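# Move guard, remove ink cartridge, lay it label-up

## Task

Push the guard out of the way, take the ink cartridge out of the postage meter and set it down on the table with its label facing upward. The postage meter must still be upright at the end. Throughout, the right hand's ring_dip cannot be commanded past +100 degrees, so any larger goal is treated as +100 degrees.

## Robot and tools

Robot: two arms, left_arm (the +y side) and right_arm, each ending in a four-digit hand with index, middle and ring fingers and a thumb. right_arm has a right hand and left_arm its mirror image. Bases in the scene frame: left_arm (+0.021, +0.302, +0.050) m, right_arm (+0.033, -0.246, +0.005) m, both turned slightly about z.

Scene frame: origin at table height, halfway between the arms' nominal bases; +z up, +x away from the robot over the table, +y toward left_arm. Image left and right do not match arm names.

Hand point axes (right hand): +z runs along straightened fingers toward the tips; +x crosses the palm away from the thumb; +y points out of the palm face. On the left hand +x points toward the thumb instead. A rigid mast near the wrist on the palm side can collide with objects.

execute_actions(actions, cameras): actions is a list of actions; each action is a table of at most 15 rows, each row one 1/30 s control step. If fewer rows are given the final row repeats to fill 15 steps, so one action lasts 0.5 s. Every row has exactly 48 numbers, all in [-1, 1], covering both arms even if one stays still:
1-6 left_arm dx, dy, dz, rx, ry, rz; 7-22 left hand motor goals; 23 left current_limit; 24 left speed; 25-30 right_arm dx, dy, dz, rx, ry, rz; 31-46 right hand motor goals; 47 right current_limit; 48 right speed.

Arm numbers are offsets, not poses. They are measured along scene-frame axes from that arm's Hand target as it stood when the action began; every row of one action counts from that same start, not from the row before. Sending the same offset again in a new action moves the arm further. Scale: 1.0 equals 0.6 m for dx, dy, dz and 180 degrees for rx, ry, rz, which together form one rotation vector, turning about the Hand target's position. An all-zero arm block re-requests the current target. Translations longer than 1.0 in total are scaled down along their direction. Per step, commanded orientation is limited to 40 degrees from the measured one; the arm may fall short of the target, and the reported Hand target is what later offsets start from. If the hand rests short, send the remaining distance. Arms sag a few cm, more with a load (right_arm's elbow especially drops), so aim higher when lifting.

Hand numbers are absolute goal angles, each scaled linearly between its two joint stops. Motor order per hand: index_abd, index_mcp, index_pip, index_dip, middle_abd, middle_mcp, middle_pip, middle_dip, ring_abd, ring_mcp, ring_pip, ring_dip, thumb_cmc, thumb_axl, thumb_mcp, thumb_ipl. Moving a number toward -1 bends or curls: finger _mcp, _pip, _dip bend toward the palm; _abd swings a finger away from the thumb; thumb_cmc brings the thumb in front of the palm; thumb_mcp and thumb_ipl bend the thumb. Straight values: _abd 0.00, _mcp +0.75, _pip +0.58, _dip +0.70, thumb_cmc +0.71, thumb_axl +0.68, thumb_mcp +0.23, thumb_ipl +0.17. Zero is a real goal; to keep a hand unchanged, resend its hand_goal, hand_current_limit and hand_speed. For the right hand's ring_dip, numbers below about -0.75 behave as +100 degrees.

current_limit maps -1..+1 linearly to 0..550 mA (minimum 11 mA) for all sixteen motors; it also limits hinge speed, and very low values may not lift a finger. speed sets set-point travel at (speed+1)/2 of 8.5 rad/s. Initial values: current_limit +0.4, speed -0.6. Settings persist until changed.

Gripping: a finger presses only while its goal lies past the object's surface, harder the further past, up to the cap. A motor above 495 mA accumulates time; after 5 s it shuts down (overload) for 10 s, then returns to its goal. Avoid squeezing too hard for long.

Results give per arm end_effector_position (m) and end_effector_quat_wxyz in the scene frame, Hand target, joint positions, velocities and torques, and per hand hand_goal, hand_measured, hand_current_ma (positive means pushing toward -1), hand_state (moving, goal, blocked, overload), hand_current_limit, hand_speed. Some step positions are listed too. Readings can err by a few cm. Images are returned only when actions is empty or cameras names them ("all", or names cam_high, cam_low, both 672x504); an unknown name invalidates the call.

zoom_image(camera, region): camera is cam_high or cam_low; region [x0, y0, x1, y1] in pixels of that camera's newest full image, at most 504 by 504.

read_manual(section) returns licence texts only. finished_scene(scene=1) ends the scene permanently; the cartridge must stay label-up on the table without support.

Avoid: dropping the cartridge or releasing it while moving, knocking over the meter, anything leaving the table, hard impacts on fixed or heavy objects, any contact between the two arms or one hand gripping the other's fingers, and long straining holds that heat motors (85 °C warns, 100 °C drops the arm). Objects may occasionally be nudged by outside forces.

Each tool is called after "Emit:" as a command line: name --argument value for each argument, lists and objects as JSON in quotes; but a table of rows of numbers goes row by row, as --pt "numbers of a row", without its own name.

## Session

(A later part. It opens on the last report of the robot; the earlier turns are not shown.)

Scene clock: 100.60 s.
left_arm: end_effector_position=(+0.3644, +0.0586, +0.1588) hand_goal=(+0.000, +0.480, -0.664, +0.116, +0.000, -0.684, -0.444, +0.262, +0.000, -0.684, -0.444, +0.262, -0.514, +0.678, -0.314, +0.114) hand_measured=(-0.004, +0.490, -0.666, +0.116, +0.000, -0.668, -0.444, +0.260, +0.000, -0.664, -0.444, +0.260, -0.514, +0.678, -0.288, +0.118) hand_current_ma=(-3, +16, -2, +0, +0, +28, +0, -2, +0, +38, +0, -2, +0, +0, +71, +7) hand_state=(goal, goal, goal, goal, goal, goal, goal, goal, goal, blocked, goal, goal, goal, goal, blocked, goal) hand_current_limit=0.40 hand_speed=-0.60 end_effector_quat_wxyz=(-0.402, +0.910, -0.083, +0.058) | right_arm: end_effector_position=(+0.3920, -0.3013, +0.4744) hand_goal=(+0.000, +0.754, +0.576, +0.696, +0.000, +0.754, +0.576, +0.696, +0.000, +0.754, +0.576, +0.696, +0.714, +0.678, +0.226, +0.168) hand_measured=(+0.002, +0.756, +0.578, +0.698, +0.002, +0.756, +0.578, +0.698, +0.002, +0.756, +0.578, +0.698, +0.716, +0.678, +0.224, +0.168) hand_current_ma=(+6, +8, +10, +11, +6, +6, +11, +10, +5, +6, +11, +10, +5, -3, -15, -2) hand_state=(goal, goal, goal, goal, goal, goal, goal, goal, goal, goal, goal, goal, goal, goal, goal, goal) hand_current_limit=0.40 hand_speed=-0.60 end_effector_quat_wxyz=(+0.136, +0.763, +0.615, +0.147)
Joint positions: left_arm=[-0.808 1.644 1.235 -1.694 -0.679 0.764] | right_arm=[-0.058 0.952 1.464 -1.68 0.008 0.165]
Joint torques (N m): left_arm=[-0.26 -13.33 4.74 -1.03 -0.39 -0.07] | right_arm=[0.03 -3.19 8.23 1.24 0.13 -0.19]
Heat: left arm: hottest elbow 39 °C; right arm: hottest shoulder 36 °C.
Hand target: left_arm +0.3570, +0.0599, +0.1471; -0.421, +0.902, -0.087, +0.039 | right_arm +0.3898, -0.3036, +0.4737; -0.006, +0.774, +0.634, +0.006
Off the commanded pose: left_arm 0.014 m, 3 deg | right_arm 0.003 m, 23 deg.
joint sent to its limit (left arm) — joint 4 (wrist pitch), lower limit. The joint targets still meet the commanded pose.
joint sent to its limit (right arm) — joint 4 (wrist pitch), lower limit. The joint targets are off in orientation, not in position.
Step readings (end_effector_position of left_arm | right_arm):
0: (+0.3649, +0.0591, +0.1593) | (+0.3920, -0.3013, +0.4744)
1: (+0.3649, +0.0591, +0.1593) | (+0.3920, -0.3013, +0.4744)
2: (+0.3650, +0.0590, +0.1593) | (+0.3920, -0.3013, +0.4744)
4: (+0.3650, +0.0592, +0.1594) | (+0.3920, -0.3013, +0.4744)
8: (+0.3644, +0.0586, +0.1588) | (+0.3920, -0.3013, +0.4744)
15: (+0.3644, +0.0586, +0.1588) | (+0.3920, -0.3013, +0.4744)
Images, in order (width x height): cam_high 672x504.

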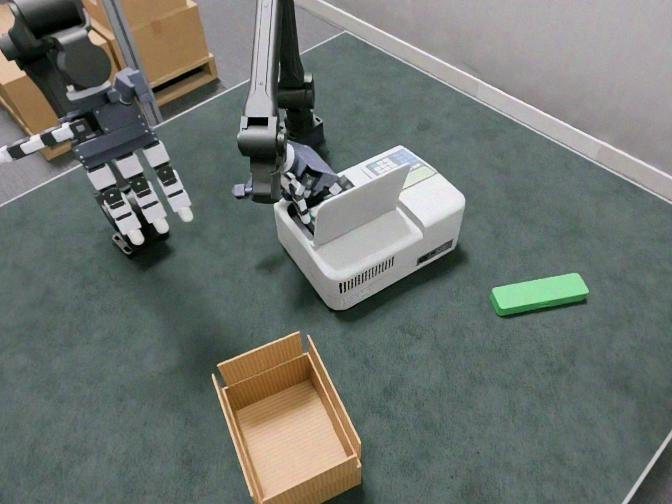

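Emit:
execute_actions --actions '[[[0,0,0,0,0,0,0,0.479,-0.664,0.232,0,-0.685,-0.445,0.261,0,-0.685,-0.445,0.261,-0.514,0.678,-0.315,0.114,0.4,-0.6,0,0,0.0,0,0,0,0,0.754,0.576,0.696,0,0.754,0.576,0.696,0,0.754,0.576,0.696,0.714,0.678,0.226,0.168,0.4,-0.6]],[[0,0,0,0,0,0,0,0.37,-0.664,0.232,0,-0.685,-0.445,0.261,0,-0.685,-0.445,0.261,-0.514,0.678,-0.38,0.114,0.4,-0.6,0,0,0.0,0,0,0,0,0.754,0.576,0.696,0,0.754,0.576,0.696,0,0.754,0.576,0.696,0.714,0.678,0.226,0.168,0.4,-0.6]]]' --cameras '["cam_high"]'

Emit:
zoom_image --camera "cam_high" --region '[280, 170, 350, 240]'

Scene clock: 102.97 s.
left_arm: end_effector_position=(+0.3653, +0.0591, +0.1593) hand_goal=(+0.000, +0.370, -0.664, +0.232, +0.000, -0.684, -0.444, +0.262, +0.000, -0.684, -0.444, +0.262, -0.514, +0.678, -0.380, +0.114) hand_measured=(-0.004, +0.462, -0.676, +0.202, +0.000, -0.668, -0.444, +0.260, +0.000, -0.664, -0.444, +0.260, -0.520, +0.672, -0.290, +0.132) hand_current_ma=(-3, +300, -18, -60, +0, +28, +0, -2, +0, +38, +0, -2, -7, -6, +385, +47) hand_state=(goal, blocked, goal, blocked, goal, goal, goal, goal, goal, blocked, goal, goal, goal, goal, blocked, goal) hand_current_limit=0.40 hand_speed=-0.60 end_effector_quat_wxyz=(-0.403, +0.910, -0.080, +0.061) | right_arm: end_effector_position=(+0.3920, -0.3013, +0.4744) hand_goal=(+0.000, +0.754, +0.576, +0.696, +0.000, +0.754, +0.576, +0.696, +0.000, +0.754, +0.576, +0.696, +0.714, +0.678, +0.226, +0.168) hand_measured=(+0.002, +0.756, +0.578, +0.698, +0.002, +0.756, +0.578, +0.698, +0.002, +0.756, +0.578, +0.698, +0.716, +0.678, +0.224, +0.168) hand_current_ma=(+6, +8, +10, +11, +6, +6, +11, +10, +5, +6, +11, +10, +5, -3, -15, -2) hand_state=(goal, goal, goal, goal, goal, goal, goal, goal, goal, goal, goal, goal, goal, goal, goal, goal) hand_current_limit=0.40 hand_speed=-0.60 end_effector_quat_wxyz=(+0.136, +0.763, +0.615, +0.147)
Joint positions: left_arm=[-0.808 1.644 1.235 -1.695 -0.682 0.756] | right_arm=[-0.058 0.952 1.464 -1.68 0.008 0.165]
Joint torques (N m): left_arm=[-0.38 -13.22 4.77 -1.02 -0.26 0.02] | right_arm=[0.15 -3.25 8.23 1.17 0.13 -0.18]
Heat: left arm: hottest elbow 39 °C; right arm: hottest shoulder 36 °C.
Hand target: left_arm +0.3570, +0.0598, +0.1471; -0.421, +0.902, -0.087, +0.039 | right_arm +0.3898, -0.3036, +0.4737; -0.006, +0.774, +0.634, +0.006
Off the commanded pose: left_arm 0.015 m, 3 deg | right_arm 0.003 m, 23 deg.
joint sent to its limit (left arm) — joint 4 (wrist pitch), lower limit. The joint targets still meet the commanded pose.
joint sent to its limit (right arm) — joint 4 (wrist pitch), lower limit. The joint targets are off in orientation, not in position.
Step readings (end_effector_position of left_arm | right_arm):
0: (+0.3644, +0.0586, +0.1588) | (+0.3920, -0.3013, +0.4744)
1: (+0.3644, +0.0586, +0.1588) | (+0.3920, -0.3013, +0.4744)
2: (+0.3645, +0.0587, +0.1589) | (+0.3920, -0.3013, +0.4744)
4: (+0.3647, +0.0587, +0.1589) | (+0.3920, -0.3013, +0.4744)
8: (+0.3650, +0.0587, +0.1590) | (+0.3920, -0.3013, +0.4744)
15: (+0.3651, +0.0587, +0.1590) | (+0.3920, -0.3013, +0.4744)
16: (+0.3651, +0.0587, +0.1590) | (+0.3920, -0.3013, +0.4744)
17: (+0.3652, +0.0588, +0.1591) | (+0.3920, -0.3013, +0.4744)
19: (+0.3653, +0.0591, +0.1592) | (+0.3920, -0.3013, +0.4744)
23: (+0.3653, +0.0591, +0.1593) | (+0.3920, -0.3013, +0.4744)
30: (+0.3653, +0.0591, +0.1593) | (+0.3920, -0.3013, +0.4744)
Images, in order (width x height): cam_high 672x504.

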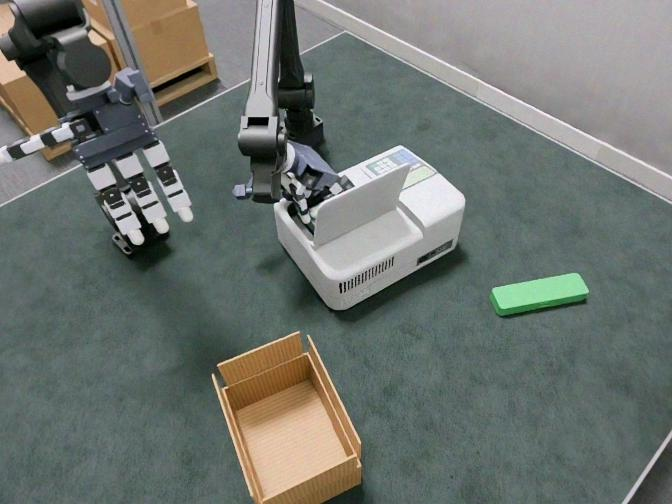

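Scaled by 7.200 from the camera's 672x504 image, which has a finer 960x720 frame.

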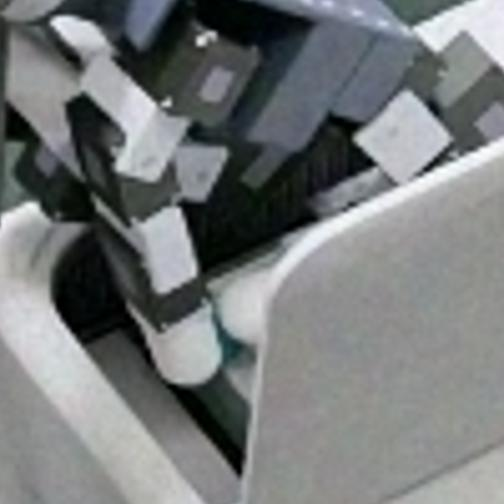

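Emit:
execute_actions --actions '[[[0,0,0.025,0,0,0,0,0.37,-0.664,0.232,0,-0.685,-0.445,0.261,0,-0.685,-0.445,0.261,-0.514,0.678,-0.38,0.114,0.4,-0.6,0,0,0.0,0,0,0,0,0.754,0.576,0.696,0,0.754,0.576,0.696,0,0.754,0.576,0.696,0.714,0.678,0.226,0.168,0.4,-0.6]],[[0,0,0.02,0,0,0,0,0.37,-0.664,0.232,0,-0.685,-0.445,0.261,0,-0.685,-0.445,0.261,-0.514,0.678,-0.38,0.114,0.4,-0.6,0,0,0.0,0,0,0,0,0.754,0.576,0.696,0,0.754,0.576,0.696,0,0.754,0.576,0.696,0.714,0.678,0.226,0.168,0.4,-0.6]]]' --cameras '["all"]'

Emit:
zoom_image --camera "cam_high" --region '[280, 170, 350, 240]'

Scene clock: 104.83 s.
left_arm: end_effector_position=(+0.3620, +0.0586, +0.1756) hand_goal=(+0.000, +0.370, -0.664, +0.232, +0.000, -0.684, -0.444, +0.262, +0.000, -0.684, -0.444, +0.262, -0.514, +0.678, -0.380, +0.114) hand_measured=(-0.004, +0.426, -0.672, +0.212, +0.000, -0.668, -0.444, +0.260, +0.000, -0.664, -0.444, +0.260, -0.518, +0.674, -0.294, +0.134) hand_current_ma=(-2, +153, -8, -33, +0, +28, +0, -2, +0, +38, +0, -2, -5, -4, +366, +48) hand_state=(goal, blocked, goal, goal, goal, goal, goal, goal, goal, blocked, goal, goal, goal, goal, blocked, goal) hand_current_limit=0.40 hand_speed=-0.60 end_effector_quat_wxyz=(-0.390, +0.914, -0.092, +0.067) | right_arm: end_effector_position=(+0.3920, -0.3013, +0.4744) hand_goal=(+0.000, +0.754, +0.576, +0.696, +0.000, +0.754, +0.576, +0.696, +0.000, +0.754, +0.576, +0.696, +0.714, +0.678, +0.226, +0.168) hand_measured=(+0.002, +0.756, +0.578, +0.698, +0.002, +0.756, +0.578, +0.698, +0.002, +0.756, +0.578, +0.698, +0.716, +0.678, +0.224, +0.168) hand_current_ma=(+6, +8, +10, +11, +6, +6, +11, +10, +5, +6, +11, +10, +5, -3, -15, -2) hand_state=(goal, goal, goal, goal, goal, goal, goal, goal, goal, goal, goal, goal, goal, goal, goal, goal) hand_current_limit=0.40 hand_speed=-0.60 end_effector_quat_wxyz=(+0.136, +0.763, +0.615, +0.147)
Joint positions: left_arm=[-0.808 1.6 1.235 -1.695 -0.68 0.798] | right_arm=[-0.058 0.952 1.464 -1.68 0.008 0.165]
Joint torques (N m): left_arm=[0.32 -14.51 5.37 -0.96 -0.43 0.08] | right_arm=[-0.03 -3.08 8.21 1.21 0.13 -0.19]
Heat: left arm: hottest elbow 38 °C; right arm: hottest shoulder 36 °C.
Hand target: left_arm +0.3570, +0.0598, +0.1741; -0.421, +0.902, -0.087, +0.039 | right_arm +0.3898, -0.3036, +0.4737; -0.006, +0.774, +0.634, +0.006
Off the commanded pose: left_arm 0.005 m, 5 deg | right_arm 0.003 m, 23 deg.
joint sent to its limit (left arm) — joint 4 (wrist pitch), lower limit. The joint targets are off in orientation, not in position.
joint sent to its limit (right arm) — joint 4 (wrist pitch), lower limit. The joint targets are off in orientation, not in position.
Step readings (end_effector_position of left_arm | right_arm):
0: (+0.3653, +0.0591, +0.1593) | (+0.3920, -0.3013, +0.4744)
1: (+0.3653, +0.0591, +0.1593) | (+0.3920, -0.3013, +0.4744)
2: (+0.3653, +0.0591, +0.1593) | (+0.3920, -0.3013, +0.4744)
4: (+0.3654, +0.0591, +0.1597) | (+0.3920, -0.3013, +0.4744)
8: (+0.3645, +0.0589, +0.1615) | (+0.3920, -0.3013, +0.4744)
15: (+0.3638, +0.0589, +0.1624) | (+0.3920, -0.3013, +0.4744)
16: (+0.3637, +0.0589, +0.1624) | (+0.3920, -0.3013, +0.4744)
17: (+0.3636, +0.0589, +0.1627) | (+0.3920, -0.3013, +0.4744)
19: (+0.3632, +0.0588, +0.1643) | (+0.3920, -0.3013, +0.4744)
23: (+0.3626, +0.0587, +0.1710) | (+0.3920, -0.3013, +0.4744)
30: (+0.3621, +0.0586, +0.1757) | (+0.3920, -0.3013, +0.4744)

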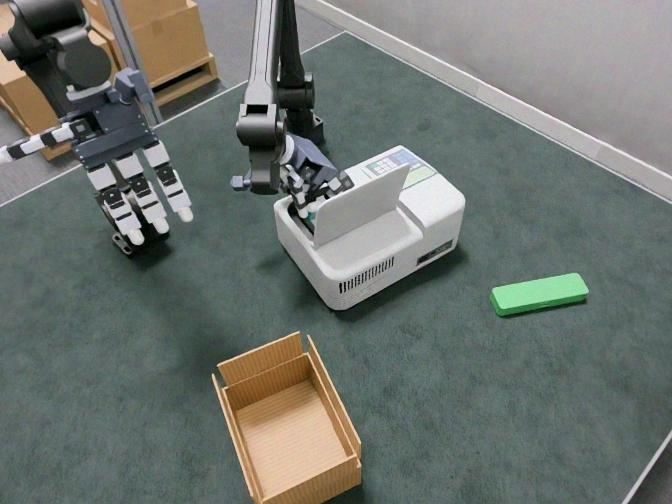

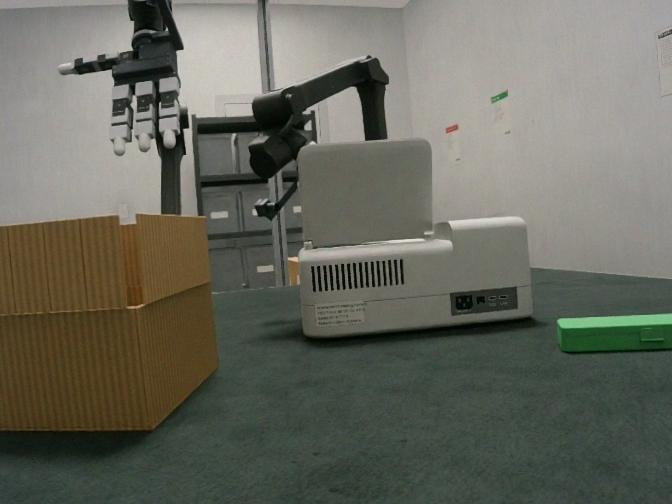

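Scaled by 7.200 from the camera's 672x504 image, which has a finer 960x720 frame.

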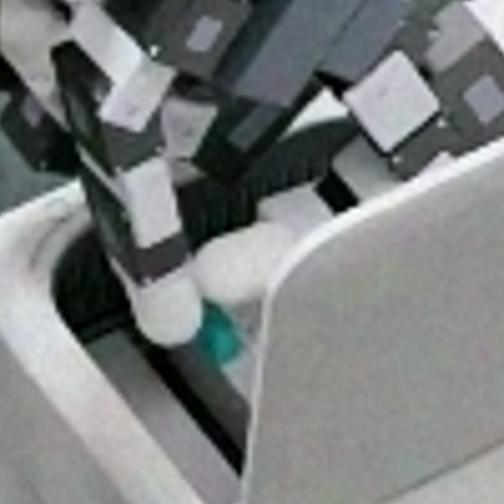

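Emit:
execute_actions --actions '[[[0,0,0,0,0,0,0,0.616,-0.679,0.319,0,-0.685,-0.445,0.261,0,-0.685,-0.445,0.261,-0.514,0.678,-0.258,0.114,0.4,-0.6,0,0,0.0,0,0,0,0,0.754,0.576,0.696,0,0.754,0.576,0.696,0,0.754,0.576,0.696,0.714,0.678,0.226,0.168,0.4,-0.6]],[[0,0,-0.018,0,0,0,0,0.616,-0.679,0.319,0,-0.685,-0.445,0.261,0,-0.685,-0.445,0.261,-0.514,0.678,-0.258,0.114,0.4,-0.6,0,0,0.0,0,0,0,0,0.754,0.576,0.696,0,0.754,0.576,0.696,0,0.754,0.576,0.696,0.714,0.678,0.226,0.168,0.4,-0.6]]]' --cameras '["cam_high"]'

Emit:
zoom_image --camera "cam_high" --region '[280, 170, 350, 240]'

Scene clock: 110.63 s.
left_arm: end_effector_position=(+0.3619, +0.0587, +0.1734) hand_goal=(+0.000, +0.616, -0.678, +0.320, +0.000, -0.684, -0.444, +0.262, +0.000, -0.684, -0.444, +0.262, -0.514, +0.678, -0.258, +0.114) hand_measured=(-0.004, +0.606, -0.678, +0.318, +0.000, -0.668, -0.444, +0.260, +0.000, -0.664, -0.444, +0.260, -0.518, +0.676, -0.260, +0.116) hand_current_ma=(-2, -16, +0, -2, +0, +28, +0, -2, +0, +38, +0, -2, -4, -3, -1, +2) hand_state=(goal, goal, goal, goal, goal, goal, goal, goal, goal, blocked, goal, goal, goal, goal, goal, goal) hand_current_limit=0.40 hand_speed=-0.60 end_effector_quat_wxyz=(-0.392, +0.913, -0.093, +0.065) | right_arm: end_effector_position=(+0.3920, -0.3013, +0.4744) hand_goal=(+0.000, +0.754, +0.576, +0.696, +0.000, +0.754, +0.576, +0.696, +0.000, +0.754, +0.576, +0.696, +0.714, +0.678, +0.226, +0.168) hand_measured=(+0.002, +0.756, +0.578, +0.698, +0.002, +0.756, +0.578, +0.698, +0.002, +0.756, +0.578, +0.698, +0.716, +0.678, +0.224, +0.168) hand_current_ma=(+6, +8, +10, +11, +6, +6, +11, +10, +5, +6, +11, +10, +5, -3, -15, -2) hand_state=(goal, goal, goal, goal, goal, goal, goal, goal, goal, goal, goal, goal, goal, goal, goal, goal) hand_current_limit=0.40 hand_speed=-0.60 end_effector_quat_wxyz=(+0.136, +0.763, +0.615, +0.147)
Joint positions: left_arm=[-0.808 1.606 1.235 -1.695 -0.68 0.798] | right_arm=[-0.058 0.952 1.464 -1.68 0.008 0.165]
Joint torques (N m): left_arm=[-0.21 -13.16 5.08 -0.96 -0.41 -0.12] | right_arm=[-0.09 -3.14 8.21 1.16 0.13 -0.2]
Heat: left arm: hottest elbow 38 °C; right arm: hottest shoulder 36 °C.
Hand target: left_arm +0.3571, +0.0598, +0.1633; -0.421, +0.902, -0.087, +0.039 | right_arm +0.3898, -0.3036, +0.4737; -0.006, +0.774, +0.634, +0.006
Off the commanded pose: left_arm 0.011 m, 5 deg | right_arm 0.003 m, 23 deg.
joint sent to its limit (left arm) — joint 4 (wrist pitch), lower limit. The joint targets are off in orientation, not in position.
joint sent to its limit (right arm) — joint 4 (wrist pitch), lower limit. The joint targets are off in orientation, not in position.
Step readings (end_effector_position of left_arm | right_arm):
0: (+0.3619, +0.0586, +0.1756) | (+0.3920, -0.3013, +0.4744)
1: (+0.3619, +0.0586, +0.1756) | (+0.3920, -0.3013, +0.4744)
2: (+0.3619, +0.0586, +0.1756) | (+0.3920, -0.3013, +0.4744)
4: (+0.3619, +0.0586, +0.1756) | (+0.3920, -0.3013, +0.4744)
8: (+0.3619, +0.0586, +0.1756) | (+0.3920, -0.3013, +0.4744)
15: (+0.3619, +0.0586, +0.1756) | (+0.3920, -0.3013, +0.4744)
16: (+0.3619, +0.0586, +0.1756) | (+0.3920, -0.3013, +0.4744)
17: (+0.3619, +0.0586, +0.1756) | (+0.3920, -0.3013, +0.4744)
19: (+0.3619, +0.0586, +0.1756) | (+0.3920, -0.3013, +0.4744)
23: (+0.3619, +0.0586, +0.1753) | (+0.3920, -0.3013, +0.4744)
30: (+0.3619, +0.0587, +0.1735) | (+0.3920, -0.3013, +0.4744)
Images, in order (width x height): cam_high 672x504.

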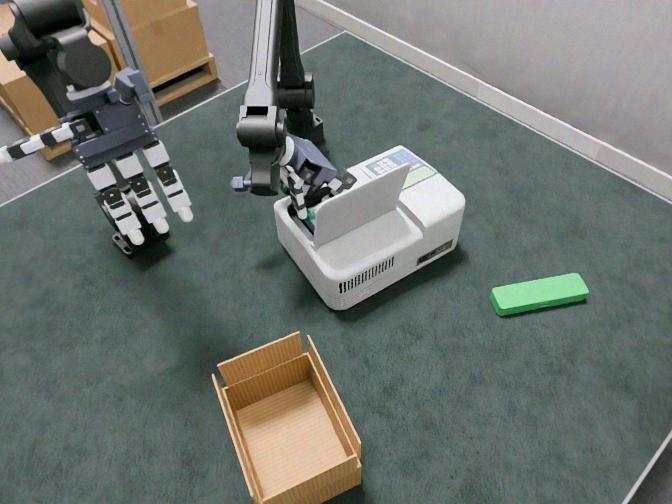

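Scaled by 7.200 from the camera's 672x504 image, which has a finer 960x720 frame.

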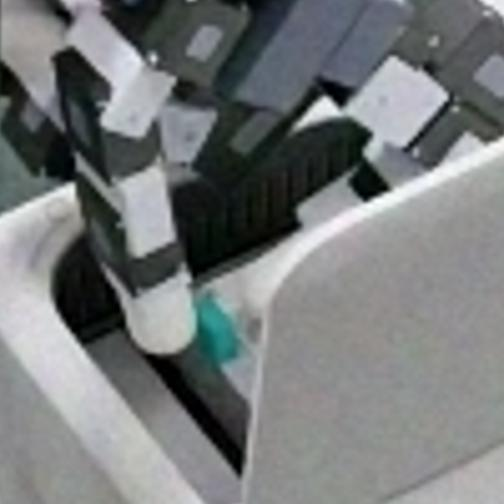

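Emit:
execute_actions --actions '[[[0,0,-0.013,0,0,0,0,0.52,-0.679,0.319,0,-0.685,-0.445,0.261,0,-0.685,-0.445,0.261,-0.514,0.678,-0.258,0.114,0.4,-0.6,0,0,0.0,0,0,0,0,0.754,0.576,0.696,0,0.754,0.576,0.696,0,0.754,0.576,0.696,0.714,0.678,0.226,0.168,0.4,-0.6]],[[0,0,-0.013,0,0,0,0,0.45,-0.679,0.319,0,-0.685,-0.445,0.261,0,-0.685,-0.445,0.261,-0.514,0.678,-0.3,0.114,0.4,-0.6,0,0,0.0,0,0,0,0,0.754,0.576,0.696,0,0.754,0.576,0.696,0,0.754,0.576,0.696,0.714,0.678,0.226,0.168,0.4,-0.6]]]' --cameras '["cam_high"]'

Emit:
zoom_image --camera "cam_high" --region '[280, 170, 350, 240]'

Scene clock: 112.37 s.
left_arm: end_effector_position=(+0.3650, +0.0588, +0.1642) hand_goal=(+0.000, +0.450, -0.678, +0.320, +0.000, -0.684, -0.444, +0.262, +0.000, -0.684, -0.444, +0.262, -0.514, +0.678, -0.300, +0.114) hand_measured=(-0.004, +0.456, -0.688, +0.314, +0.000, -0.668, -0.444, +0.260, +0.000, -0.664, -0.444, +0.260, -0.518, +0.676, -0.288, +0.118) hand_current_ma=(-2, +8, -12, -7, +0, +28, +0, -2, +0, +38, +0, -2, -3, -3, +26, +5) hand_state=(goal, goal, goal, goal, goal, goal, goal, goal, goal, blocked, goal, goal, goal, goal, goal, goal) hand_current_limit=0.40 hand_speed=-0.60 end_effector_quat_wxyz=(-0.398, +0.911, -0.079, +0.064) | right_arm: end_effector_position=(+0.3920, -0.3013, +0.4744) hand_goal=(+0.000, +0.754, +0.576, +0.696, +0.000, +0.754, +0.576, +0.696, +0.000, +0.754, +0.576, +0.696, +0.714, +0.678, +0.226, +0.168) hand_measured=(+0.002, +0.756, +0.578, +0.698, +0.002, +0.756, +0.578, +0.698, +0.002, +0.756, +0.578, +0.698, +0.716, +0.678, +0.224, +0.168) hand_current_ma=(+6, +8, +10, +11, +6, +6, +11, +10, +5, +6, +11, +10, +5, -3, -15, -2) hand_state=(goal, goal, goal, goal, goal, goal, goal, goal, goal, goal, goal, goal, goal, goal, goal, goal) hand_current_limit=0.40 hand_speed=-0.60 end_effector_quat_wxyz=(+0.136, +0.763, +0.615, +0.147)
Joint positions: left_arm=[-0.808 1.631 1.235 -1.695 -0.68 0.76] | right_arm=[-0.058 0.952 1.464 -1.68 0.008 0.165]
Joint torques (N m): left_arm=[-0.32 -12.16 4.82 -0.99 -0.33 -0.02] | right_arm=[-0.09 -3.02 8.21 1.18 0.12 -0.2]
Heat: left arm: hottest elbow 38 °C; right arm: hottest shoulder 36 °C.
Hand target: left_arm +0.3570, +0.0598, +0.1476; -0.421, +0.902, -0.087, +0.039 | right_arm +0.3898, -0.3036, +0.4737; -0.006, +0.774, +0.634, +0.006
Off the commanded pose: left_arm 0.018 m, 4 deg | right_arm 0.003 m, 23 deg.
joint sent to its limit (left arm) — joint 4 (wrist pitch), lower limit. The joint targets still meet the commanded pose.
joint sent to its limit (right arm) — joint 4 (wrist pitch), lower limit. The joint targets are off in orientation, not in position.
Step readings (end_effector_position of left_arm | right_arm):
0: (+0.3619, +0.0587, +0.1734) | (+0.3920, -0.3013, +0.4744)
1: (+0.3619, +0.0587, +0.1734) | (+0.3920, -0.3013, +0.4744)
2: (+0.3620, +0.0587, +0.1733) | (+0.3920, -0.3013, +0.4744)
4: (+0.3622, +0.0587, +0.1721) | (+0.3920, -0.3013, +0.4744)
8: (+0.3626, +0.0587, +0.1679) | (+0.3920, -0.3013, +0.4744)
15: (+0.3632, +0.0588, +0.1667) | (+0.3920, -0.3013, +0.4744)
16: (+0.3632, +0.0588, +0.1667) | (+0.3920, -0.3013, +0.4744)
17: (+0.3633, +0.0587, +0.1666) | (+0.3920, -0.3013, +0.4744)
19: (+0.3637, +0.0588, +0.1661) | (+0.3920, -0.3013, +0.4744)
23: (+0.3645, +0.0588, +0.1648) | (+0.3920, -0.3013, +0.4744)
30: (+0.3649, +0.0588, +0.1643) | (+0.3920, -0.3013, +0.4744)
Images, in order (width x height): cam_high 672x504.

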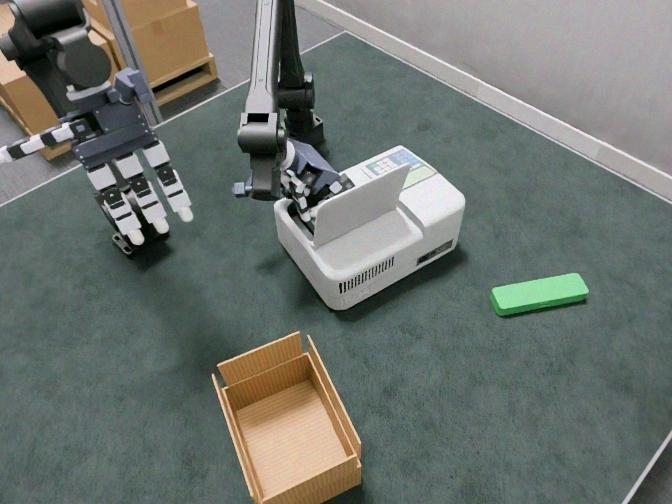

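Scaled by 7.200 from the camera's 672x504 image, which has a finer 960x720 frame.

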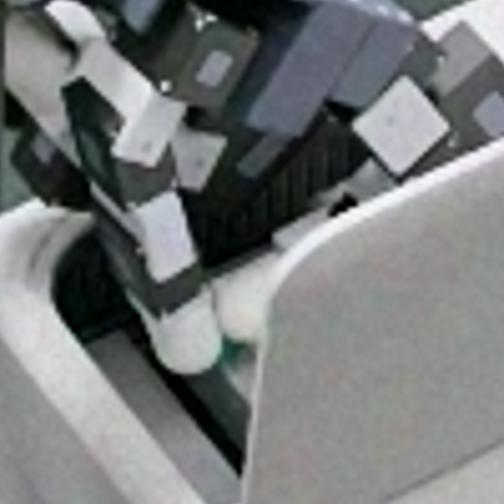

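Emit:
execute_actions --actions '[[[0,0,0,0,0,0,0,0.34,-0.679,0.319,0,-0.685,-0.445,0.261,0,-0.685,-0.445,0.261,-0.514,0.678,-0.4,0.08,0.55,-0.6,0,0,0.0,0,0,0,0,0.754,0.576,0.696,0,0.754,0.576,0.696,0,0.754,0.576,0.696,0.714,0.678,0.226,0.168,0.4,-0.6]]]' --cameras '["cam_high"]'

Emit:
zoom_image --camera "cam_high" --region '[280, 170, 350, 240]'

Scene clock: 113.77 s.
left_arm: end_effector_position=(+0.3653, +0.0588, +0.1642) hand_goal=(+0.000, +0.340, -0.678, +0.320, +0.000, -0.684, -0.444, +0.262, +0.000, -0.684, -0.444, +0.262, -0.514, +0.678, -0.400, +0.080) hand_measured=(-0.002, +0.444, -0.680, +0.314, +0.000, -0.668, -0.444, +0.260, +0.000, -0.664, -0.444, +0.260, -0.518, +0.676, -0.288, +0.112) hand_current_ma=(-2, +358, -2, -7, +0, +28, +0, -2, +0, +38, +0, -2, -3, -3, +426, +94) hand_state=(goal, blocked, goal, goal, goal, goal, goal, goal, goal, blocked, goal, goal, goal, goal, blocked, blocked) hand_current_limit=0.55 hand_speed=-0.60 end_effector_quat_wxyz=(-0.398, +0.912, -0.078, +0.065) | right_arm: end_effector_position=(+0.3920, -0.3013, +0.4744) hand_goal=(+0.000, +0.754, +0.576, +0.696, +0.000, +0.754, +0.576, +0.696, +0.000, +0.754, +0.576, +0.696, +0.714, +0.678, +0.226, +0.168) hand_measured=(+0.002, +0.756, +0.578, +0.698, +0.002, +0.756, +0.578, +0.698, +0.002, +0.756, +0.578, +0.698, +0.716, +0.678, +0.224, +0.168) hand_current_ma=(+6, +8, +10, +11, +6, +6, +11, +10, +5, +6, +11, +10, +5, -3, -15, -2) hand_state=(goal, goal, goal, goal, goal, goal, goal, goal, goal, goal, goal, goal, goal, goal, goal, goal) hand_current_limit=0.40 hand_speed=-0.60 end_effector_quat_wxyz=(+0.136, +0.763, +0.615, +0.147)
Joint positions: left_arm=[-0.808 1.631 1.235 -1.695 -0.68 0.756] | right_arm=[-0.058 0.952 1.464 -1.68 0.008 0.165]
Joint torques (N m): left_arm=[-0.5 -12.28 4.81 -1.02 -0.33 0.03] | right_arm=[0.15 -3.31 8.23 1.18 0.13 -0.19]
Heat: left arm: hottest elbow 38 °C; right arm: hottest shoulder 36 °C.
Hand target: left_arm +0.3570, +0.0598, +0.1477; -0.421, +0.902, -0.087, +0.039 | right_arm +0.3898, -0.3036, +0.4737; -0.006, +0.774, +0.634, +0.006
Off the commanded pose: left_arm 0.019 m, 4 deg | right_arm 0.003 m, 23 deg.
joint sent to its limit (left arm) — joint 4 (wrist pitch), lower limit. The joint targets still meet the commanded pose.
joint sent to its limit (right arm) — joint 4 (wrist pitch), lower limit. The joint targets are off in orientation, not in position.
Step readings (end_effector_position of left_arm | right_arm):
0: (+0.3650, +0.0588, +0.1642) | (+0.3920, -0.3013, +0.4744)
1: (+0.3650, +0.0588, +0.1642) | (+0.3920, -0.3013, +0.4744)
2: (+0.3651, +0.0588, +0.1642) | (+0.3920, -0.3013, +0.4744)
4: (+0.3652, +0.0588, +0.1642) | (+0.3920, -0.3013, +0.4744)
8: (+0.3653, +0.0588, +0.1642) | (+0.3920, -0.3013, +0.4744)
15: (+0.3653, +0.0588, +0.1642) | (+0.3920, -0.3013, +0.4744)
Images, in order (width x height): cam_high 672x504.

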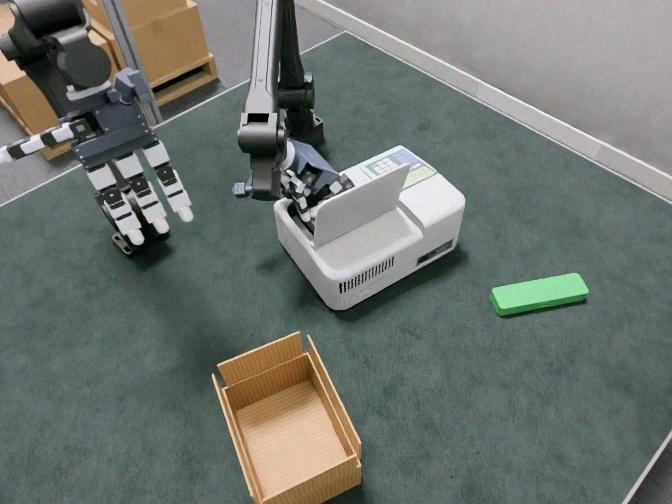

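Scaled by 7.200 from the camera's 672x504 image, which has a finer 960x720 frame.

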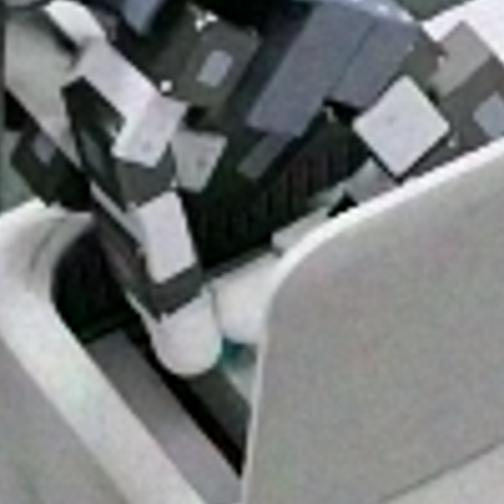

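Emit:
execute_actions --actions '[[[0,0,0.03,0,0,0,0,0.34,-0.679,0.319,0,-0.685,-0.445,0.261,0,-0.685,-0.445,0.261,-0.514,0.678,-0.4,0.08,0.55,-0.6,0,0,0.0,0,0,0,0,0.754,0.576,0.696,0,0.754,0.576,0.696,0,0.754,0.576,0.696,0.714,0.678,0.226,0.168,0.4,-0.6]],[[0,0,0.02,0,0,0,0,0.34,-0.679,0.319,0,-0.685,-0.445,0.261,0,-0.685,-0.445,0.261,-0.514,0.678,-0.4,0.08,0.55,-0.6,0,0,0.0,0,0,0,0,0.754,0.576,0.696,0,0.754,0.576,0.696,0,0.754,0.576,0.696,0.714,0.678,0.226,0.168,0.4,-0.6]]]' --cameras '["cam_high"]'

Emit:
zoom_image --camera "cam_high" --region '[280, 170, 350, 240]'

Scene clock: 115.47 s.
left_arm: end_effector_position=(+0.3614, +0.0586, +0.1788) hand_goal=(+0.000, +0.340, -0.678, +0.320, +0.000, -0.684, -0.444, +0.262, +0.000, -0.684, -0.444, +0.262, -0.514, +0.678, -0.400, +0.080) hand_measured=(-0.002, +0.442, -0.678, +0.314, +0.000, -0.668, -0.444, +0.260, +0.000, -0.664, -0.444, +0.260, -0.518, +0.676, -0.288, +0.112) hand_current_ma=(-1, +347, +0, -7, +0, +28, +0, -2, +0, +38, +0, -2, -4, -3, +426, +94) hand_state=(goal, blocked, goal, goal, goal, goal, goal, goal, goal, blocked, goal, goal, goal, goal, blocked, blocked) hand_current_limit=0.55 hand_speed=-0.60 end_effector_quat_wxyz=(-0.388, +0.914, -0.094, +0.069) | right_arm: end_effector_position=(+0.3920, -0.3013, +0.4744) hand_goal=(+0.000, +0.754, +0.576, +0.696, +0.000, +0.754, +0.576, +0.696, +0.000, +0.754, +0.576, +0.696, +0.714, +0.678, +0.226, +0.168) hand_measured=(+0.002, +0.756, +0.578, +0.698, +0.002, +0.756, +0.578, +0.698, +0.002, +0.756, +0.578, +0.698, +0.716, +0.678, +0.224, +0.168) hand_current_ma=(+6, +8, +10, +11, +6, +6, +11, +10, +5, +6, +11, +10, +5, -3, -15, -2) hand_state=(goal, goal, goal, goal, goal, goal, goal, goal, goal, goal, goal, goal, goal, goal, goal, goal) hand_current_limit=0.40 hand_speed=-0.60 end_effector_quat_wxyz=(+0.136, +0.763, +0.615, +0.147)
Joint positions: left_arm=[-0.808 1.592 1.235 -1.695 -0.68 0.805] | right_arm=[-0.058 0.952 1.464 -1.68 0.008 0.165]
Joint torques (N m): left_arm=[0.32 -14.45 5.48 -0.88 -0.45 0.09] | right_arm=[-0.26 -3.14 8.24 1.22 0.13 -0.18]
Heat: left arm: hottest elbow 38 °C; right arm: hottest shoulder 36 °C.
Hand target: left_arm +0.3571, +0.0598, +0.1777; -0.421, +0.902, -0.087, +0.039 | right_arm +0.3898, -0.3036, +0.4737; -0.006, +0.774, +0.634, +0.006
Off the commanded pose: left_arm 0.005 m, 5 deg | right_arm 0.003 m, 23 deg.
joint sent to its limit (left arm) — joint 4 (wrist pitch), lower limit. The joint targets are off in orientation, not in position.
joint sent to its limit (right arm) — joint 4 (wrist pitch), lower limit. The joint targets are off in orientation, not in position.
Step readings (end_effector_position of left_arm | right_arm):
0: (+0.3653, +0.0588, +0.1642) | (+0.3920, -0.3013, +0.4744)
1: (+0.3653, +0.0588, +0.1642) | (+0.3920, -0.3013, +0.4744)
2: (+0.3653, +0.0588, +0.1642) | (+0.3920, -0.3013, +0.4744)
4: (+0.3652, +0.0588, +0.1642) | (+0.3920, -0.3013, +0.4744)
8: (+0.3646, +0.0588, +0.1656) | (+0.3920, -0.3013, +0.4744)
15: (+0.3636, +0.0588, +0.1661) | (+0.3920, -0.3013, +0.4744)
16: (+0.3635, +0.0588, +0.1662) | (+0.3920, -0.3013, +0.4744)
17: (+0.3634, +0.0588, +0.1665) | (+0.3920, -0.3013, +0.4744)
19: (+0.3629, +0.0587, +0.1681) | (+0.3920, -0.3013, +0.4744)
23: (+0.3622, +0.0586, +0.1744) | (+0.3920, -0.3013, +0.4744)
30: (+0.3616, +0.0586, +0.1788) | (+0.3920, -0.3013, +0.4744)
Images, in order (width x height): cam_high 672x504.

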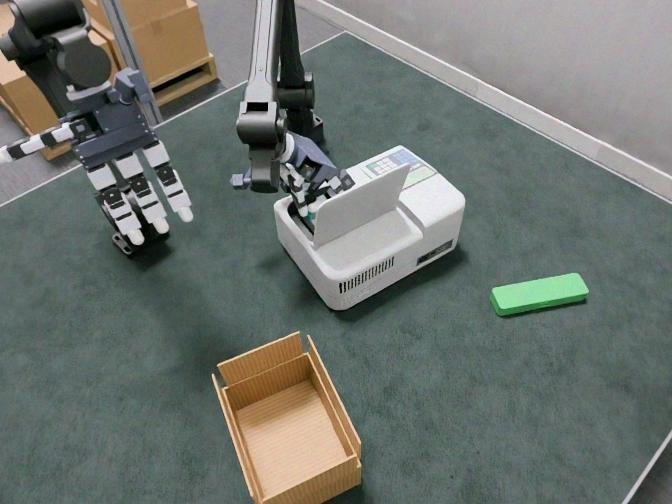

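Scaled by 7.200 from the camera's 672x504 image, which has a finer 960x720 frame.

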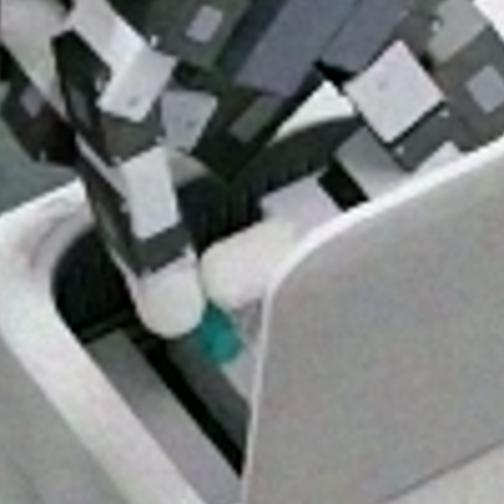

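Emit:
execute_actions --actions '[[[0,0,0.02,0,0,0,0,0.644,-0.679,0.319,0,-0.685,-0.445,0.261,0,-0.685,-0.445,0.261,-0.514,0.678,-0.213,0.114,0.4,-0.6,0,0,0.0,0,0,0,0,0.754,0.576,0.696,0,0.754,0.576,0.696,0,0.754,0.576,0.696,0.714,0.678,0.226,0.168,0.4,-0.6]],[[-0.0285,0.0128,0,0,0,0,0,0.644,-0.912,0.754,0,-0.685,-0.445,0.261,0,-0.685,-0.445,0.261,-0.514,0.678,-0.213,0.114,0.4,-0.6,0,0,0.0,0,0,0,0,0.754,0.576,0.696,0,0.754,0.576,0.696,0,0.754,0.576,0.696,0.714,0.678,0.226,0.168,0.4,-0.6]]]' --cameras '["cam_high"]'

Emit:
zoom_image --camera "cam_high" --region '[280, 170, 350, 240]'

Scene clock: 120.47 s.
left_arm: end_effector_position=(+0.3477, +0.0671, +0.1924) hand_goal=(+0.000, +0.644, -0.912, +0.754, +0.000, -0.684, -0.444, +0.262, +0.000, -0.684, -0.444, +0.262, -0.514, +0.678, -0.212, +0.114) hand_measured=(-0.002, +0.634, -0.906, +0.752, +0.000, -0.668, -0.444, +0.260, +0.000, -0.664, -0.444, +0.260, -0.518, +0.676, -0.214, +0.116) hand_current_ma=(-1, -15, +8, -2, +0, +28, +0, -2, +0, +38, +0, -2, -3, -2, -3, +2) hand_state=(goal, goal, goal, goal, goal, goal, goal, goal, goal, blocked, goal, goal, goal, goal, goal, goal) hand_current_limit=0.40 hand_speed=-0.60 end_effector_quat_wxyz=(-0.378, +0.918, -0.100, +0.075) | right_arm: end_effector_position=(+0.3920, -0.3013, +0.4744) hand_goal=(+0.000, +0.754, +0.576, +0.696, +0.000, +0.754, +0.576, +0.696, +0.000, +0.754, +0.576, +0.696, +0.714, +0.678, +0.226, +0.168) hand_measured=(+0.002, +0.756, +0.578, +0.698, +0.002, +0.756, +0.578, +0.698, +0.002, +0.756, +0.578, +0.698, +0.716, +0.678, +0.224, +0.168) hand_current_ma=(+6, +8, +10, +11, +6, +6, +11, +10, +5, +6, +11, +10, +5, -3, -15, -2) hand_state=(goal, goal, goal, goal, goal, goal, goal, goal, goal, goal, goal, goal, goal, goal, goal, goal) hand_current_limit=0.40 hand_speed=-0.60 end_effector_quat_wxyz=(+0.136, +0.763, +0.615, +0.147)
Joint positions: left_arm=[-0.812 1.523 1.198 -1.695 -0.674 0.826] | right_arm=[-0.058 0.952 1.464 -1.68 0.008 0.165]
Joint torques (N m): left_arm=[-0.56 -13.63 5.09 -0.88 -0.39 -0.04] | right_arm=[-0.15 -3.08 8.24 1.11 0.14 -0.18]
Heat: left arm: hottest elbow 38 °C; right arm: hottest shoulder 36 °C.
Hand target: left_arm +0.3399, +0.0675, +0.1897; -0.421, +0.902, -0.087, +0.039 | right_arm +0.3898, -0.3036, +0.4737; -0.006, +0.774, +0.634, +0.006
Off the commanded pose: left_arm 0.008 m, 7 deg | right_arm 0.003 m, 23 deg.
joint sent to its limit (left arm) — joint 4 (wrist pitch), lower limit. The joint targets are off in orientation, not in position.
joint sent to its limit (right arm) — joint 4 (wrist pitch), lower limit. The joint targets are off in orientation, not in position.
Step readings (end_effector_position of left_arm | right_arm):
0: (+0.3613, +0.0587, +0.1788) | (+0.3920, -0.3013, +0.4744)
1: (+0.3613, +0.0587, +0.1788) | (+0.3920, -0.3013, +0.4744)
2: (+0.3612, +0.0587, +0.1787) | (+0.3920, -0.3013, +0.4744)
4: (+0.3608, +0.0587, +0.1797) | (+0.3920, -0.3013, +0.4744)
8: (+0.3601, +0.0587, +0.1847) | (+0.3920, -0.3013, +0.4744)
15: (+0.3595, +0.0588, +0.1890) | (+0.3920, -0.3013, +0.4744)
16: (+0.3595, +0.0588, +0.1890) | (+0.3920, -0.3013, +0.4744)
17: (+0.3592, +0.0590, +0.1890) | (+0.3920, -0.3013, +0.4744)
19: (+0.3567, +0.0612, +0.1886) | (+0.3920, -0.3013, +0.4744)
23: (+0.3501, +0.0668, +0.1897) | (+0.3920, -0.3013, +0.4744)
30: (+0.3482, +0.0668, +0.1929) | (+0.3920, -0.3013, +0.4744)
Images, in order (width x height): cam_high 672x504.

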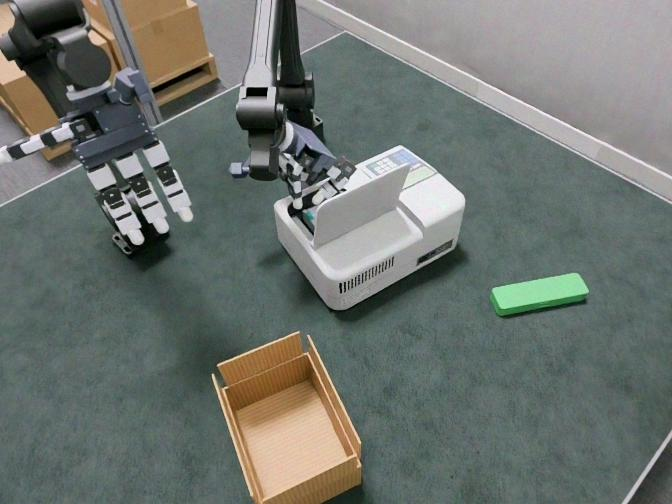

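Scaled by 7.200 from the camera's 672x504 image, which has a finer 960x720 frame.

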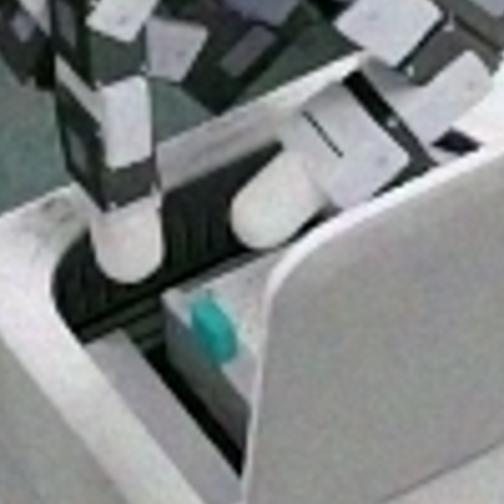

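Emit:
execute_actions --actions '[[[0.0083,0,-0.035,0,0,0,0,0.644,-0.912,0.754,0,-0.685,-0.445,0.261,0,-0.685,-0.445,0.261,-0.514,0.678,-0.213,0.114,0.4,-0.6,0,0,0.0,0,0,0,0,0.754,0.576,0.696,0,0.754,0.576,0.696,0,0.754,0.576,0.696,0.714,0.678,0.226,0.168,0.4,-0.6]],[[0,0,-0.025,0,0,0,0,0.59,-0.912,0.754,0,-0.685,-0.445,0.261,0,-0.685,-0.445,0.261,-0.514,0.678,-0.213,0.114,0.4,-0.6,0,0,0.0,0,0,0,0,0.754,0.576,0.696,0,0.754,0.576,0.696,0,0.754,0.576,0.696,0.714,0.678,0.226,0.168,0.4,-0.6]]]' --cameras '["cam_high"]'

Emit:
zoom_image --camera "cam_high" --region '[280, 170, 350, 240]'

Scene clock: 122.87 s.
left_arm: end_effector_position=(+0.3521, +0.0667, +0.1629) hand_goal=(+0.000, +0.590, -0.912, +0.754, +0.000, -0.684, -0.444, +0.262, +0.000, -0.684, -0.444, +0.262, -0.514, +0.678, -0.212, +0.114) hand_measured=(-0.002, +0.590, -0.906, +0.752, +0.000, -0.668, -0.444, +0.260, +0.000, -0.664, -0.444, +0.260, -0.518, +0.676, -0.214, +0.116) hand_current_ma=(-1, +0, +7, -2, +0, +28, +0, -2, +0, +38, +0, -2, -3, -2, -3, +2) hand_state=(goal, goal, goal, goal, goal, goal, goal, goal, goal, blocked, goal, goal, goal, goal, goal, goal) hand_current_limit=0.40 hand_speed=-0.60 end_effector_quat_wxyz=(-0.400, +0.911, -0.088, +0.057) | right_arm: end_effector_position=(+0.3920, -0.3013, +0.4744) hand_goal=(+0.000, +0.754, +0.576, +0.696, +0.000, +0.754, +0.576, +0.696, +0.000, +0.754, +0.576, +0.696, +0.714, +0.678, +0.226, +0.168) hand_measured=(+0.002, +0.756, +0.578, +0.698, +0.002, +0.756, +0.578, +0.698, +0.002, +0.756, +0.578, +0.698, +0.716, +0.678, +0.224, +0.168) hand_current_ma=(+6, +8, +10, +11, +6, +6, +11, +10, +5, +6, +11, +10, +5, -3, -15, -2) hand_state=(goal, goal, goal, goal, goal, goal, goal, goal, goal, goal, goal, goal, goal, goal, goal, goal) hand_current_limit=0.40 hand_speed=-0.60 end_effector_quat_wxyz=(+0.136, +0.763, +0.615, +0.147)
Joint positions: left_arm=[-0.814 1.604 1.198 -1.695 -0.674 0.77] | right_arm=[-0.058 0.952 1.464 -1.68 0.008 0.165]
Joint torques (N m): left_arm=[-0.44 -13.16 4.72 -1.1 -0.42 -0.15] | right_arm=[-0.15 -2.96 8.23 1.18 0.14 -0.19]
Heat: left arm: hottest elbow 38 °C; right arm: hottest shoulder 36 °C.
Hand target: left_arm +0.3449, +0.0675, +0.1537; -0.421, +0.902, -0.087, +0.039 | right_arm +0.3898, -0.3036, +0.4737; -0.006, +0.774, +0.634, +0.006
Off the commanded pose: left_arm 0.012 m, 3 deg | right_arm 0.003 m, 23 deg.
joint sent to its limit (left arm) — joint 4 (wrist pitch), lower limit. The joint targets still meet the commanded pose.
joint sent to its limit (right arm) — joint 4 (wrist pitch), lower limit. The joint targets are off in orientation, not in position.
Step readings (end_effector_position of left_arm | right_arm):
0: (+0.3477, +0.0671, +0.1924) | (+0.3920, -0.3013, +0.4744)
1: (+0.3477, +0.0671, +0.1924) | (+0.3920, -0.3013, +0.4744)
2: (+0.3477, +0.0671, +0.1923) | (+0.3920, -0.3013, +0.4744)
4: (+0.3482, +0.0670, +0.1914) | (+0.3920, -0.3013, +0.4744)
8: (+0.3491, +0.0669, +0.1838) | (+0.3920, -0.3013, +0.4744)
15: (+0.3498, +0.0668, +0.1761) | (+0.3920, -0.3013, +0.4744)
16: (+0.3499, +0.0668, +0.1761) | (+0.3920, -0.3013, +0.4744)
17: (+0.3501, +0.0668, +0.1760) | (+0.3920, -0.3013, +0.4744)
19: (+0.3506, +0.0668, +0.1746) | (+0.3920, -0.3013, +0.4744)
23: (+0.3514, +0.0668, +0.1678) | (+0.3920, -0.3013, +0.4744)
30: (+0.3518, +0.0667, +0.1629) | (+0.3920, -0.3013, +0.4744)
Images, in order (width x height): cam_high 672x504.

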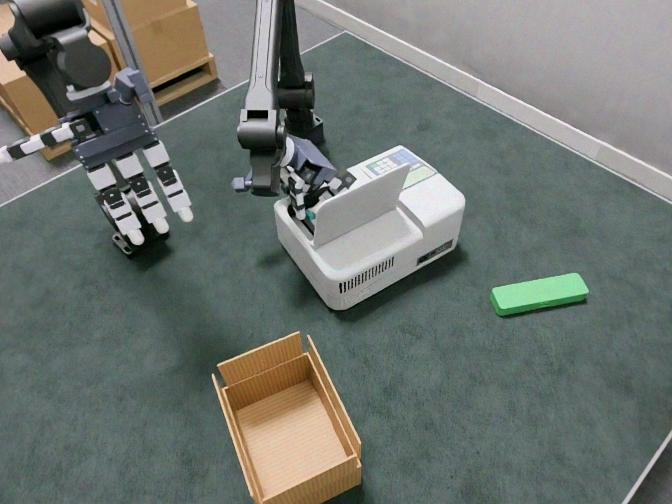

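Scaled by 7.200 from the camera's 672x504 image, which has a finer 960x720 frame.

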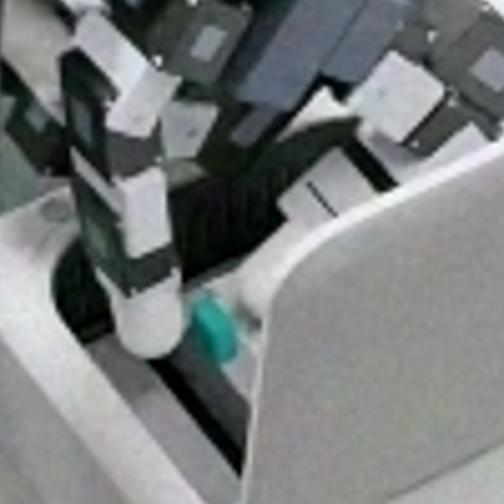

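Emit:
execute_actions --actions '[[[0,0,-0.022,0,0,0,0,0.59,-0.912,0.754,0,-0.685,-0.445,0.261,0,-0.685,-0.445,0.261,-0.514,0.678,-0.213,0.114,0.4,-0.6,0,0,0.0,0,0,0,0,0.754,0.576,0.696,0,0.754,0.576,0.696,0,0.754,0.576,0.696,0.714,0.678,0.226,0.168,0.4,-0.6]]]' --cameras '["cam_high"]'

Emit:
zoom_image --camera "cam_high" --region '[280, 170, 350, 240]'

Scene clock: 124.00 s.
left_arm: end_effector_position=(+0.3526, +0.0664, +0.1527) hand_goal=(+0.000, +0.590, -0.912, +0.754, +0.000, -0.684, -0.444, +0.262, +0.000, -0.684, -0.444, +0.262, -0.514, +0.678, -0.212, +0.114) hand_measured=(-0.002, +0.588, -0.924, +0.748, +0.000, -0.668, -0.444, +0.260, +0.000, -0.664, -0.444, +0.260, -0.518, +0.676, -0.214, +0.116) hand_current_ma=(-1, -2, -16, -6, +0, +28, +0, -2, +0, +38, +0, -2, -3, -2, -2, +2) hand_state=(goal, goal, goal, goal, goal, goal, goal, goal, goal, blocked, goal, goal, goal, goal, goal, goal) hand_current_limit=0.40 hand_speed=-0.60 end_effector_quat_wxyz=(-0.408, +0.908, -0.082, +0.053) | right_arm: end_effector_position=(+0.3920, -0.3013, +0.4744) hand_goal=(+0.000, +0.754, +0.576, +0.696, +0.000, +0.754, +0.576, +0.696, +0.000, +0.754, +0.576, +0.696, +0.714, +0.678, +0.226, +0.168) hand_measured=(+0.002, +0.756, +0.578, +0.698, +0.002, +0.756, +0.578, +0.698, +0.002, +0.756, +0.578, +0.698, +0.716, +0.678, +0.224, +0.168) hand_current_ma=(+6, +8, +10, +11, +6, +6, +11, +10, +5, +6, +11, +10, +5, -3, -15, -2) hand_state=(goal, goal, goal, goal, goal, goal, goal, goal, goal, goal, goal, goal, goal, goal, goal, goal) hand_current_limit=0.40 hand_speed=-0.60 end_effector_quat_wxyz=(+0.136, +0.763, +0.615, +0.147)
Joint positions: left_arm=[-0.817 1.631 1.196 -1.696 -0.674 0.743] | right_arm=[-0.058 0.952 1.464 -1.68 0.008 0.165]
Joint torques (N m): left_arm=[-0.5 -12.81 4.56 -1.07 -0.34 -0.11] | right_arm=[0.03 -3.14 8.21 1.21 0.14 -0.21]
Heat: left arm: hottest elbow 38 °C; right arm: hottest shoulder 36 °C.
Hand target: left_arm +0.3449, +0.0675, +0.1404; -0.421, +0.902, -0.087, +0.039 | right_arm +0.3898, -0.3036, +0.4737; -0.006, +0.774, +0.634, +0.006
Off the commanded pose: left_arm 0.014 m, 2 deg | right_arm 0.003 m, 23 deg.
joint sent to its limit (left arm) — joint 4 (wrist pitch), lower limit. The joint targets still meet the commanded pose.
joint sent to its limit (right arm) — joint 4 (wrist pitch), lower limit. The joint targets are off in orientation, not in position.
Step readings (end_effector_position of left_arm | right_arm):
0: (+0.3521, +0.0667, +0.1630) | (+0.3920, -0.3013, +0.4744)
1: (+0.3521, +0.0667, +0.1630) | (+0.3920, -0.3013, +0.4744)
2: (+0.3522, +0.0667, +0.1627) | (+0.3920, -0.3013, +0.4744)
4: (+0.3524, +0.0664, +0.1614) | (+0.3920, -0.3013, +0.4744)
8: (+0.3524, +0.0659, +0.1550) | (+0.3920, -0.3013, +0.4744)
15: (+0.3526, +0.0664, +0.1526) | (+0.3920, -0.3013, +0.4744)
Images, in order (width x height): cam_high 672x504.

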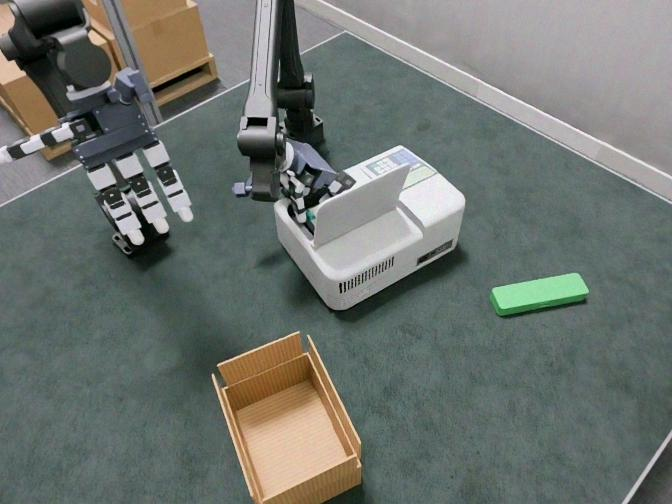

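Scaled by 7.200 from the camera's 672x504 image, which has a finer 960x720 frame.

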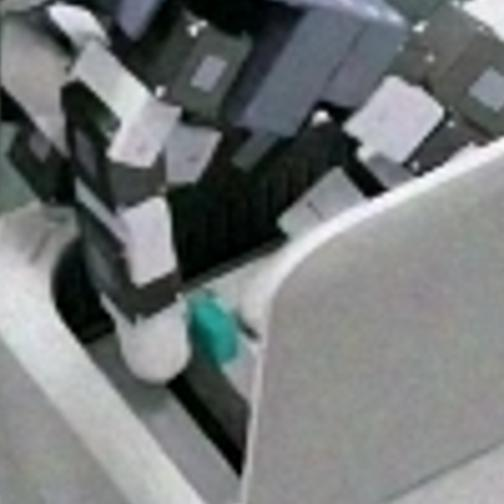

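Emit:
execute_actions --actions '[[[0,0,0,0,0,0,0,0.53,-0.912,0.754,0,-0.685,-0.445,0.261,0,-0.685,-0.445,0.261,-0.514,0.678,-0.28,0.114,0.4,-0.6,0,0,0.0,0,0,0,0,0.754,0.576,0.696,0,0.754,0.576,0.696,0,0.754,0.576,0.696,0.714,0.678,0.226,0.168,0.4,-0.6]]]' --cameras '["cam_high"]'

Emit:
zoom_image --camera "cam_high" --region '[280, 170, 350, 240]'

Scene clock: 125.23 s.
left_arm: end_effector_position=(+0.3523, +0.0660, +0.1523) hand_goal=(+0.000, +0.530, -0.912, +0.754, +0.000, -0.684, -0.444, +0.262, +0.000, -0.684, -0.444, +0.262, -0.514, +0.678, -0.280, +0.114) hand_measured=(-0.002, +0.538, -0.914, +0.752, +0.000, -0.668, -0.444, +0.260, +0.000, -0.664, -0.444, +0.260, -0.516, +0.676, -0.250, +0.120) hand_current_ma=(-1, +11, -1, -2, +0, +28, +0, -2, +0, +38, +0, -2, -1, -1, +82, +8) hand_state=(goal, goal, goal, goal, goal, goal, goal, goal, goal, blocked, goal, goal, goal, goal, blocked, goal) hand_current_limit=0.40 hand_speed=-0.60 end_effector_quat_wxyz=(-0.408, +0.908, -0.082, +0.053) | right_arm: end_effector_position=(+0.3920, -0.3013, +0.4744) hand_goal=(+0.000, +0.754, +0.576, +0.696, +0.000, +0.754, +0.576, +0.696, +0.000, +0.754, +0.576, +0.696, +0.714, +0.678, +0.226, +0.168) hand_measured=(+0.002, +0.756, +0.578, +0.698, +0.002, +0.756, +0.578, +0.698, +0.002, +0.756, +0.578, +0.698, +0.716, +0.678, +0.224, +0.168) hand_current_ma=(+6, +8, +10, +11, +6, +6, +11, +10, +5, +6, +11, +10, +5, -3, -15, -2) hand_state=(goal, goal, goal, goal, goal, goal, goal, goal, goal, goal, goal, goal, goal, goal, goal, goal) hand_current_limit=0.40 hand_speed=-0.60 end_effector_quat_wxyz=(+0.136, +0.763, +0.615, +0.147)
Joint positions: left_arm=[-0.818 1.632 1.196 -1.696 -0.673 0.743] | right_arm=[-0.058 0.952 1.464 -1.68 0.008 0.165]
Joint torques (N m): left_arm=[-0.5 -12.86 4.56 -1.05 -0.4 -0.09] | right_arm=[0.15 -2.78 8.18 1.18 0.13 -0.19]
Heat: left arm: hottest elbow 38 °C; right arm: hottest shoulder 36 °C.
Hand target: left_arm +0.3448, +0.0675, +0.1404; -0.421, +0.902, -0.087, +0.039 | right_arm +0.3898, -0.3036, +0.4737; -0.006, +0.774, +0.634, +0.006
Off the commanded pose: left_arm 0.014 m, 2 deg | right_arm 0.003 m, 23 deg.
joint sent to its limit (left arm) — joint 4 (wrist pitch), lower limit. The joint targets still meet the commanded pose.
joint sent to its limit (right arm) — joint 4 (wrist pitch), lower limit. The joint targets are off in orientation, not in position.
Step readings (end_effector_position of left_arm | right_arm):
0: (+0.3526, +0.0664, +0.1527) | (+0.3920, -0.3013, +0.4744)
1: (+0.3526, +0.0664, +0.1527) | (+0.3920, -0.3013, +0.4744)
2: (+0.3526, +0.0664, +0.1527) | (+0.3920, -0.3013, +0.4744)
4: (+0.3524, +0.0663, +0.1523) | (+0.3920, -0.3013, +0.4744)
8: (+0.3523, +0.0660, +0.1523) | (+0.3920, -0.3013, +0.4744)
15: (+0.3523, +0.0660, +0.1523) | (+0.3920, -0.3013, +0.4744)
Images, in order (width x height): cam_high 672x504.

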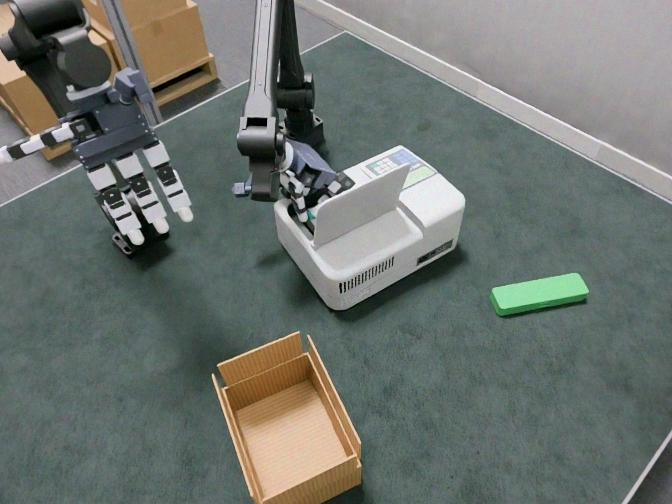

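Scaled by 7.200 from the camera's 672x504 image, which has a finer 960x720 frame.

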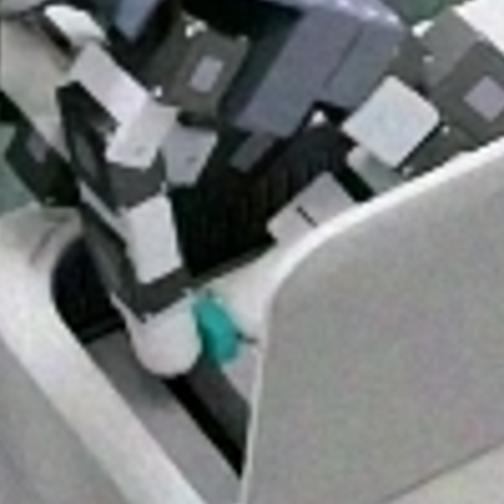

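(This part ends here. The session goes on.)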